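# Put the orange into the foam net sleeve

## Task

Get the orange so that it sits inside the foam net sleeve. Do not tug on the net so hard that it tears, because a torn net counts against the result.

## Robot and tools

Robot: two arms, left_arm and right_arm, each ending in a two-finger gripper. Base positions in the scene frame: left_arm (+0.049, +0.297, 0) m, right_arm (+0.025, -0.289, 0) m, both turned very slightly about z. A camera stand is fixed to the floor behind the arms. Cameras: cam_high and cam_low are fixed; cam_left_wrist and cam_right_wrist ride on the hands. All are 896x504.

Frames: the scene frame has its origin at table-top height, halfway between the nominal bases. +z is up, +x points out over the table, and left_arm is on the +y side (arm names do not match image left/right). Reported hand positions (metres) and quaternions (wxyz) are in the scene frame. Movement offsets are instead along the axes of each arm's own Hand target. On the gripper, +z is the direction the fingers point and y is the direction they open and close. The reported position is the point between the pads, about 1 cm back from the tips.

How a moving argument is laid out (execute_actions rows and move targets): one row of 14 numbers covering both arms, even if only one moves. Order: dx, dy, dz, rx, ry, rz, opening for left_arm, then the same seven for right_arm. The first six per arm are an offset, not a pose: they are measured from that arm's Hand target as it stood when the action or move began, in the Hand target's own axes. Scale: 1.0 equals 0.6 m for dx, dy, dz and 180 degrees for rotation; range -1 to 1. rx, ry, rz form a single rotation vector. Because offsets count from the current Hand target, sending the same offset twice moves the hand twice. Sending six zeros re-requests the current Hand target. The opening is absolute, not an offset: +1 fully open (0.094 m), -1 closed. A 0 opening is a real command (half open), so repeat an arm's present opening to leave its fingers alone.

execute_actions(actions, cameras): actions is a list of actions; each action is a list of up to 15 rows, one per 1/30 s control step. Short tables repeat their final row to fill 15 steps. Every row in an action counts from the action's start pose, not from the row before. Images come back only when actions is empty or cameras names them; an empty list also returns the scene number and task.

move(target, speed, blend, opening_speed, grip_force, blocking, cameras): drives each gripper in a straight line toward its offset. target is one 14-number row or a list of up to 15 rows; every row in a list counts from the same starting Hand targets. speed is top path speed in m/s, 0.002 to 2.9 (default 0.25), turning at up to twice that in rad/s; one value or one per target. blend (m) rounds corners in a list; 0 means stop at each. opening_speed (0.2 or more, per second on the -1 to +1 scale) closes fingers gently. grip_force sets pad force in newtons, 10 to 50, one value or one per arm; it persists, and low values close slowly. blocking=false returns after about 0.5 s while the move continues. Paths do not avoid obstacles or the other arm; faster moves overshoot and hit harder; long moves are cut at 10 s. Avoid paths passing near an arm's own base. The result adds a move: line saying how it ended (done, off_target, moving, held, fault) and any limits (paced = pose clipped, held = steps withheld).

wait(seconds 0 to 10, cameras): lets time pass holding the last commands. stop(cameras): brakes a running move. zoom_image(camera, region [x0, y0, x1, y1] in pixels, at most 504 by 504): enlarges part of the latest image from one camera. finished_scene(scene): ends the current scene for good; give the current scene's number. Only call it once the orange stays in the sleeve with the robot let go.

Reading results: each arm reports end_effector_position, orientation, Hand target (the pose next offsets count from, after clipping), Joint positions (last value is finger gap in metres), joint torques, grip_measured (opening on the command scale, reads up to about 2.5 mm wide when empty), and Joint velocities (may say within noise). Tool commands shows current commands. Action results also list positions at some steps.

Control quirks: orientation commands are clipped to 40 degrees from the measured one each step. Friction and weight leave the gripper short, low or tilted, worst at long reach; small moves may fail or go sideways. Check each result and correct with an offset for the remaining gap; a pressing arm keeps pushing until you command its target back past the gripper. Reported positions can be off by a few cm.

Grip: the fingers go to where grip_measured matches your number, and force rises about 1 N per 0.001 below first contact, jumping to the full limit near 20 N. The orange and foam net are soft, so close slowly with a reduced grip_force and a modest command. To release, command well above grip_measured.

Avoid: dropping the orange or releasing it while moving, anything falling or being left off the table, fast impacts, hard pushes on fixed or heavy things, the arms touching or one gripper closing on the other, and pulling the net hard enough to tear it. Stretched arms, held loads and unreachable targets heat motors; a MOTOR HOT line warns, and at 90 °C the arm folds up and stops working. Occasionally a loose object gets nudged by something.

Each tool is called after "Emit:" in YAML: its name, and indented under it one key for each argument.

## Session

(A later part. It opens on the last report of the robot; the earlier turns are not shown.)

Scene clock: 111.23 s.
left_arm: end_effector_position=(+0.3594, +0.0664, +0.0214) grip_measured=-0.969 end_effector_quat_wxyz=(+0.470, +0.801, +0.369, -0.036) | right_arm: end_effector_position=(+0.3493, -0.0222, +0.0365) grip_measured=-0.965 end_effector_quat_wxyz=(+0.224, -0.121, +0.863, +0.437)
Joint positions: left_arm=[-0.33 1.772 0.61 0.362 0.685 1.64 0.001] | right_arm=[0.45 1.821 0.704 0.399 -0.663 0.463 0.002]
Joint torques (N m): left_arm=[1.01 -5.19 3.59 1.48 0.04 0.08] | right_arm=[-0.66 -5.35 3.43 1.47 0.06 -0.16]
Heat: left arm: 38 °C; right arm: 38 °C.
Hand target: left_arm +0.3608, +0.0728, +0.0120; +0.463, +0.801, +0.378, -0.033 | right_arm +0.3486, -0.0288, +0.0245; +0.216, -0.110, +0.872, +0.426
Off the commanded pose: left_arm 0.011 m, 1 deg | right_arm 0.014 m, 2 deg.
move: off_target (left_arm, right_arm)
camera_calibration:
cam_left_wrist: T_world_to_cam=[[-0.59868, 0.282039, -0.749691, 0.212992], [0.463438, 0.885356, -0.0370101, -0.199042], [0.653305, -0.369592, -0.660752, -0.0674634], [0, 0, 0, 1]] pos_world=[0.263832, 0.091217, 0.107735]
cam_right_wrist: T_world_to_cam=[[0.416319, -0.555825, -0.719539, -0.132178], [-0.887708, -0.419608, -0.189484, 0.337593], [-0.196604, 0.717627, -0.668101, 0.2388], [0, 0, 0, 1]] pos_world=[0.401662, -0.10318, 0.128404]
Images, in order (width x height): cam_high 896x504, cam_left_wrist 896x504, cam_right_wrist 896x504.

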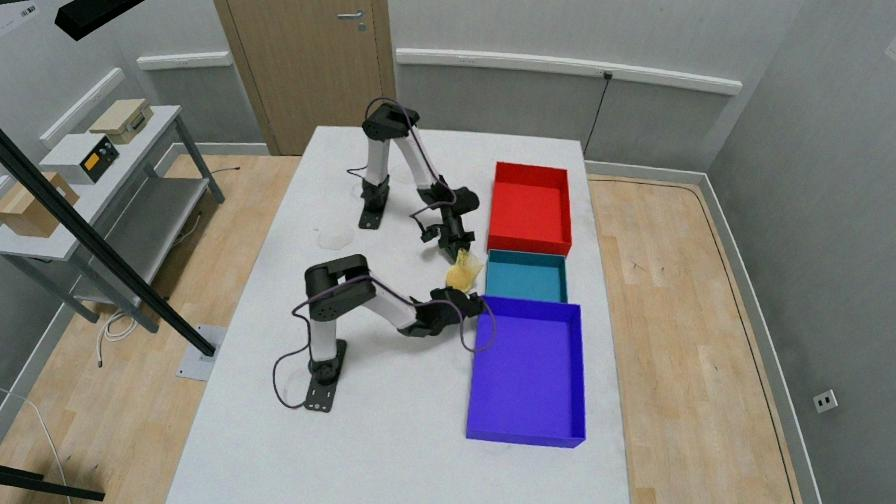

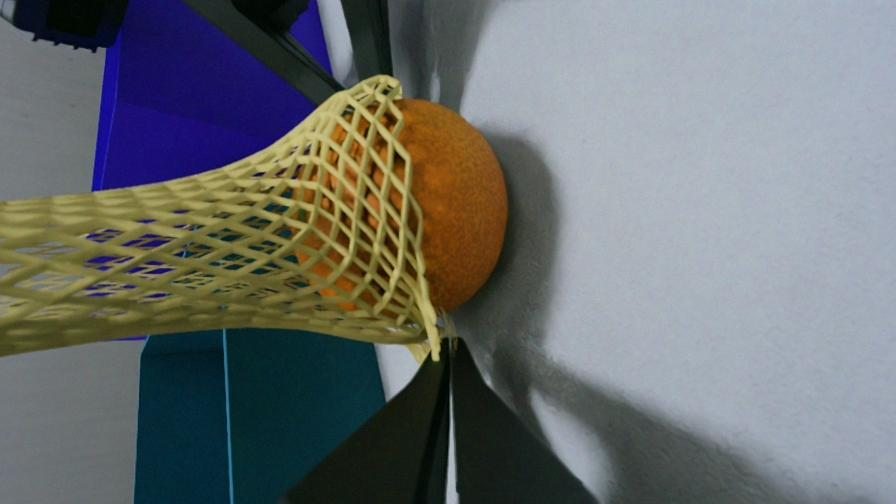

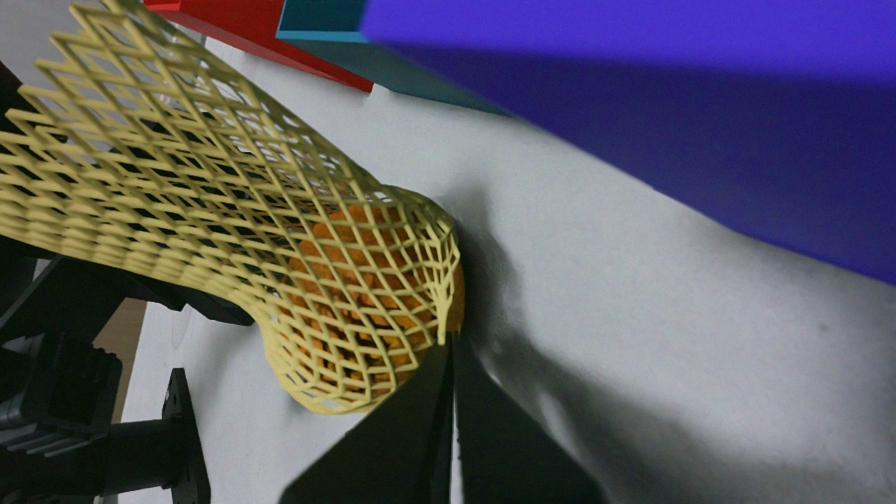

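Emit:
move:
  target: [0.0054,-0.0096,0.0076,0,0,0,-1,0,0,0,0,0,0,-1]
  speed: 0.06
  cameras: ["cam_left_wrist","cam_right_wrist"]

Scene clock: 118.40 s.
left_arm: end_effector_position=(+0.3602, +0.0659, +0.0146) grip_measured=-0.969 end_effector_quat_wxyz=(+0.472, +0.801, +0.367, -0.035) | right_arm: end_effector_position=(+0.3490, -0.0218, +0.0370) grip_measured=-0.965 end_effector_quat_wxyz=(+0.223, -0.120, +0.862, +0.438)
Joint positions: left_arm=[-0.33 1.804 0.602 0.408 0.687 1.64 0.001] | right_arm=[0.45 1.821 0.704 0.401 -0.666 0.468 0.002]
Joint torques (N m): left_arm=[0.99 -5.2 3.41 1.44 0.03 0.07] | right_arm=[-0.8 -5.3 3.7 1.42 0.04 -0.21]
Heat: left arm: 37 °C; right arm: 38 °C.
Hand target: left_arm +0.3608, +0.0728, +0.0040; +0.463, +0.801, +0.378, -0.033 | right_arm +0.3486, -0.0288, +0.0245; +0.216, -0.110, +0.872, +0.426
Off the commanded pose: left_arm 0.013 m, 2 deg | right_arm 0.014 m, 2 deg.
move: off_target (left_arm, right_arm)
camera_calibration:
cam_left_wrist: T_world_to_cam=[[-0.594287, 0.280328, -0.753816, 0.207232], [0.464616, 0.884727, -0.0372783, -0.199545], [0.656472, -0.372389, -0.656027, -0.0736741], [0, 0, 0, 1]] pos_world=[0.264232, 0.0910147, 0.100444]
cam_right_wrist: T_world_to_cam=[[0.41401, -0.553149, -0.722926, -0.130592], [-0.888337, -0.41882, -0.188276, 0.337862], [-0.198631, 0.72015, -0.664778, 0.239469], [0, 0, 0, 1]] pos_world=[0.401767, -0.103187, 0.128397]
Images, in order (width x height): cam_left_wrist 896x504, cam_right_wrist 896x504.

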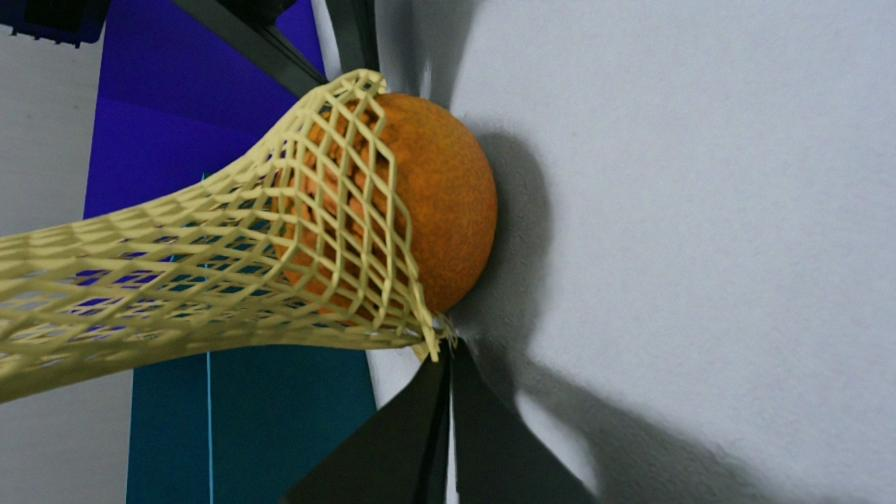

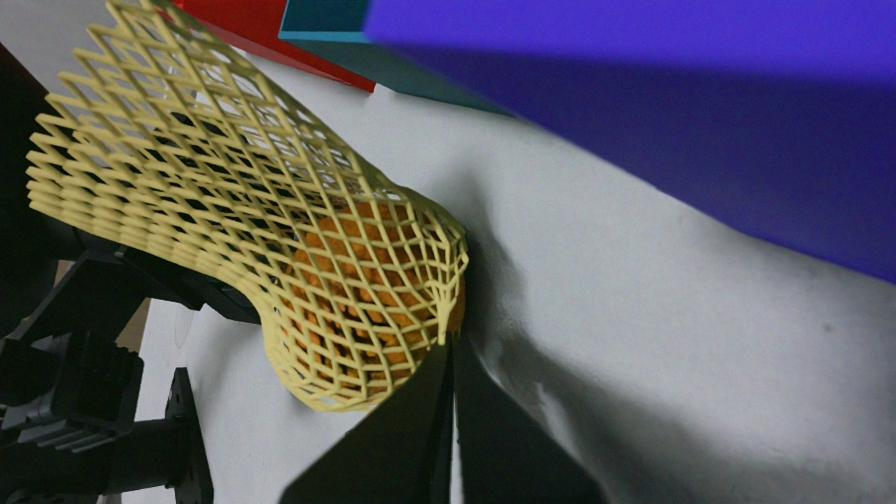

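Emit:
move:
  target: [-0.0119,-0.0106,-0.005,0,0,0,-1,0.0225,-0.0053,0.0044,0,0,0,-1]
  speed: 0.06
  cameras: ["cam_high","cam_left_wrist","cam_right_wrist"]

Scene clock: 128.50 s.
left_arm: end_effector_position=(+0.3514, +0.0691, +0.0079) grip_measured=-0.969 end_effector_quat_wxyz=(+0.469, +0.801, +0.370, -0.038) | right_arm: end_effector_position=(+0.3444, -0.0217, +0.0344) grip_measured=-0.965 end_effector_quat_wxyz=(+0.239, -0.130, +0.854, +0.444)
Joint positions: left_arm=[-0.33 1.804 0.564 0.437 0.687 1.64 0.001] | right_arm=[0.454 1.829 0.658 0.493 -0.668 0.463 0.002]
Joint torques (N m): left_arm=[-0.17 -7.15 3.18 1.37 -0.05 -0.06] | right_arm=[0.06 -4.86 2.99 1.21 0.16 -0.03]
Heat: left arm: 38 °C; right arm: 37 °C.
Hand target: left_arm +0.3508, +0.0729, +0.0040; +0.463, +0.801, +0.378, -0.033 | right_arm +0.3386, -0.0288, +0.0145; +0.216, -0.110, +0.872, +0.426
Off the commanded pose: left_arm 0.005 m, 1 deg | right_arm 0.022 m, 4 deg.
move: off_target (right_arm)
camera_calibration:
cam_left_wrist: T_world_to_cam=[[-0.600794, 0.282692, -0.747751, 0.198064], [0.464298, 0.884841, -0.0385294, -0.198463], [0.650749, -0.370328, -0.66286, -0.0691329], [0, 0, 0, 1]] pos_world=[0.25613, 0.0940155, 0.0946306]
cam_right_wrist: T_world_to_cam=[[0.445867, -0.538369, -0.715095, -0.141368], [-0.876969, -0.42272, -0.228546, 0.330741], [-0.179243, 0.729017, -0.66061, 0.230056], [0, 0, 0, 1]] pos_world=[0.394316, -0.104012, 0.126476]
Images, in order (width x height): cam_high 896x504, cam_left_wrist 896x504, cam_right_wrist 896x504.

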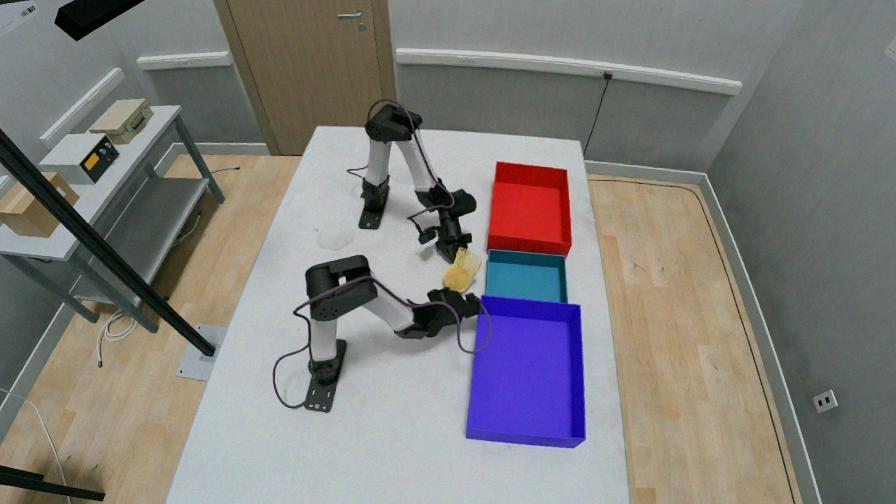

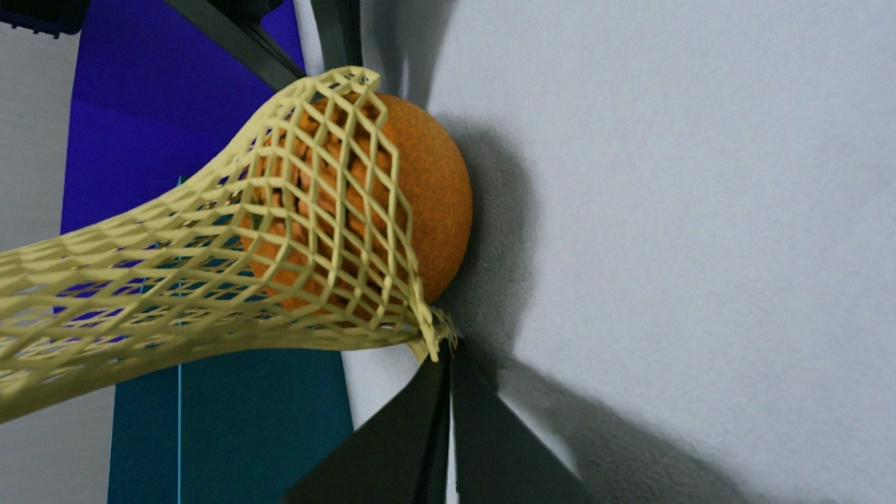

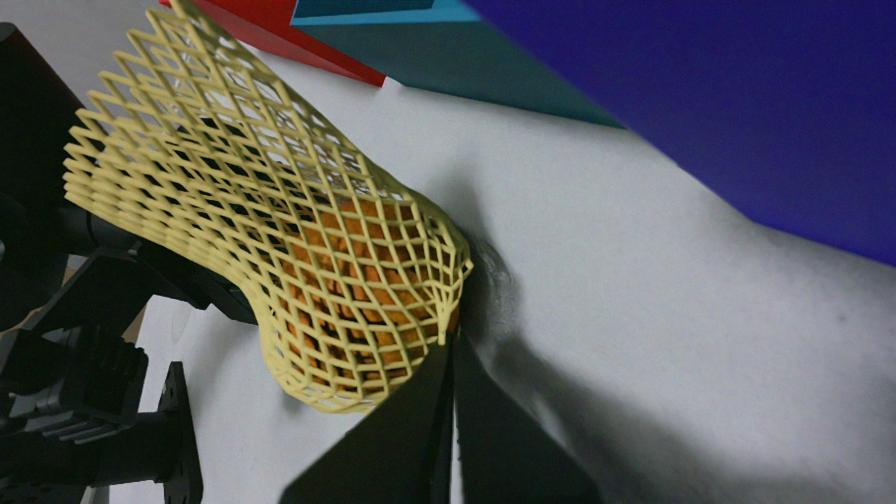

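Emit:
move:
  target:
    - [-0.0027,0.0048,-0.0038,0,0,0,-1,-0.0094,0.0139,-0.0109,0,0,0,-1]
    - [-0.0027,0.0048,-0.0038,0,0,0,-0.7,-0.0094,0.0139,-0.0109,0,0,0,-0.7]
    - [-0.0027,0.0048,-0.13,0,0,0,-0.7,-0.0094,0.0139,-0.13,0,0,0,-0.7]
  speed: 0.06
  opening_speed: 0.3
  cameras: ["cam_high","cam_left_wrist","cam_right_wrist"]

Emit:
zoom_image:
  camera: "cam_high"
  region: [400, 200, 520, 320]

Scene clock: 141.70 s.
left_arm: end_effector_position=(+0.3305, +0.1316, +0.0432) grip_measured=-0.702 end_effector_quat_wxyz=(+0.457, +0.801, +0.387, -0.033) | right_arm: end_effector_position=(+0.3221, -0.0854, +0.0594) grip_measured=-0.702 end_effector_quat_wxyz=(+0.214, -0.099, +0.875, +0.422)
Joint positions: left_arm=[-0.126 1.513 0.521 0.033 0.782 1.836 0.014] | right_arm=[0.287 1.559 0.597 0.116 -0.743 0.336 0.014]
Joint torques (N m): left_arm=[0.73 -7.51 5.27 0.89 0.34 0.1] | right_arm=[-0.75 -7.41 4.92 1.16 -0.36 -0.22]
Heat: left arm: 38 °C; right arm: 38 °C.
Hand target: left_arm +0.3283, +0.1309, +0.0512; +0.463, +0.801, +0.378, -0.033 | right_arm +0.3184, -0.0853, +0.0653; +0.216, -0.110, +0.872, +0.426
Off the commanded pose: left_arm 0.008 m, 1 deg | right_arm 0.007 m, 1 deg.
move: done; target 2's new opening was sent with right_arm's hand 0.011 m and 4 deg from that target
camera_calibration:
cam_left_wrist: T_world_to_cam=[[-0.622474, 0.281772, -0.730158, 0.200729], [0.435833, 0.899698, -0.0243573, -0.235841], [0.650059, -0.333389, -0.682844, -0.0127828], [0, 0, 0, 1]] pos_world=[0.236046, 0.151364, 0.132091]
cam_right_wrist: T_world_to_cam=[[0.366615, -0.590596, -0.718881, -0.12652], [-0.909461, -0.390397, -0.143077, 0.298073], [-0.196148, 0.706248, -0.680249, 0.293641], [0, 0, 0, 1]] pos_world=[0.375067, -0.165739, 0.151443]
Images, in order (width x height): cam_high 896x504, cam_left_wrist 896x504, cam_right_wrist 896x504.

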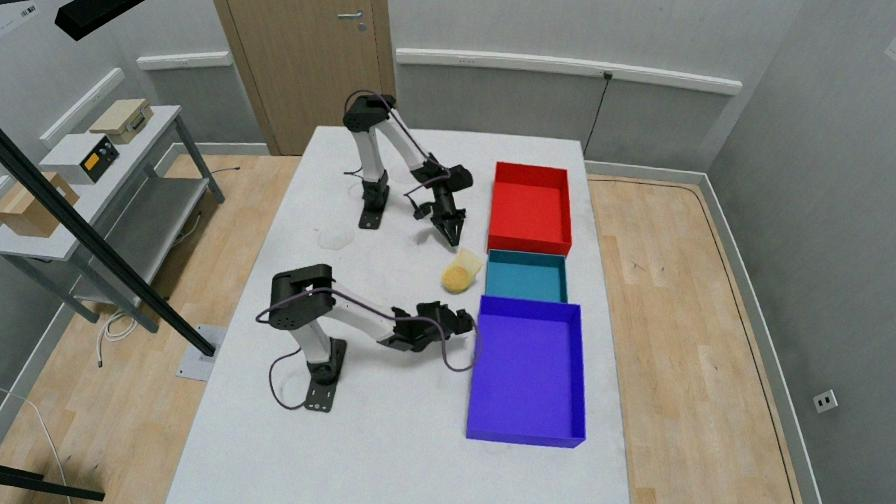

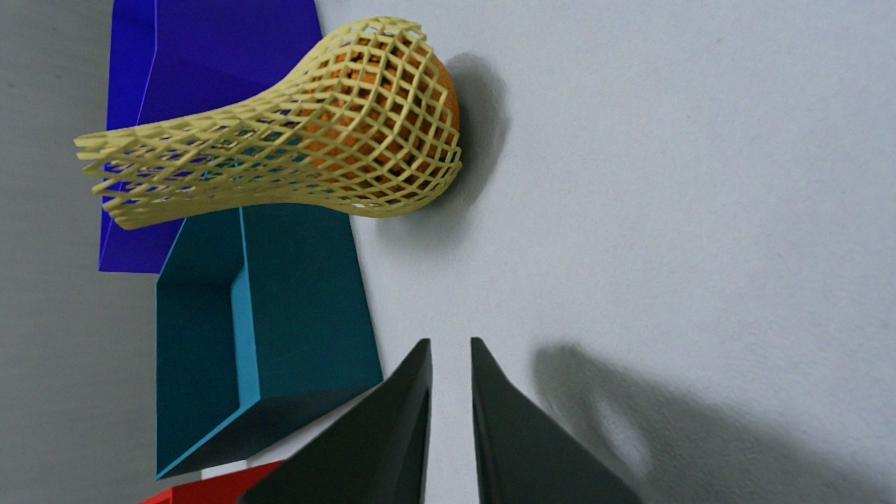

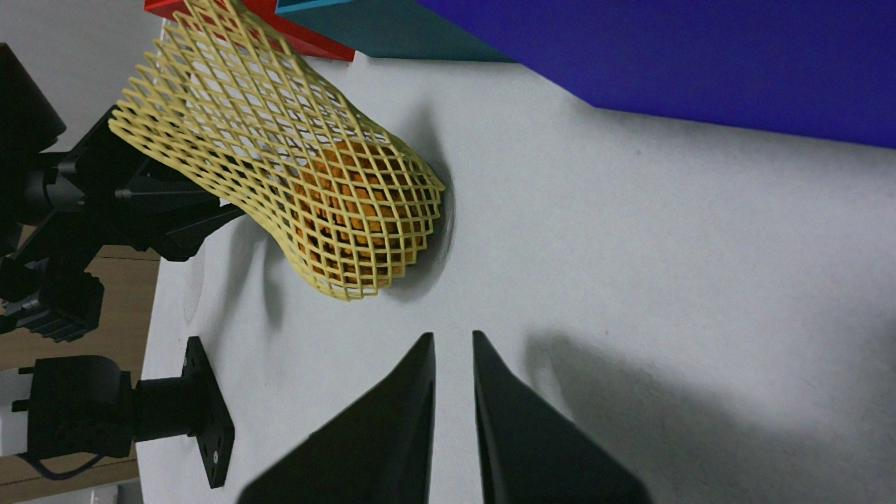

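Scaled by 4.200.

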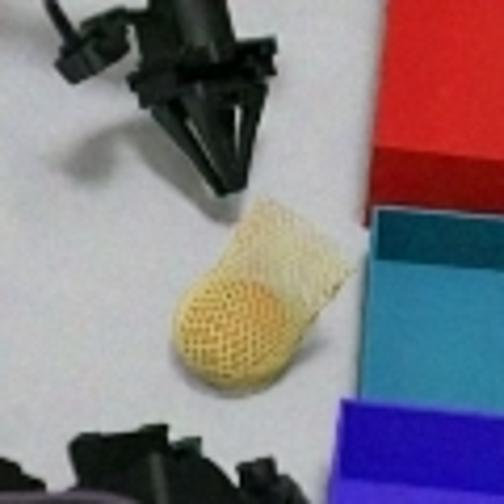

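Orange is well covered.

Emit:
finished_scene:
  scene: 1

The scene is finished: the task was done.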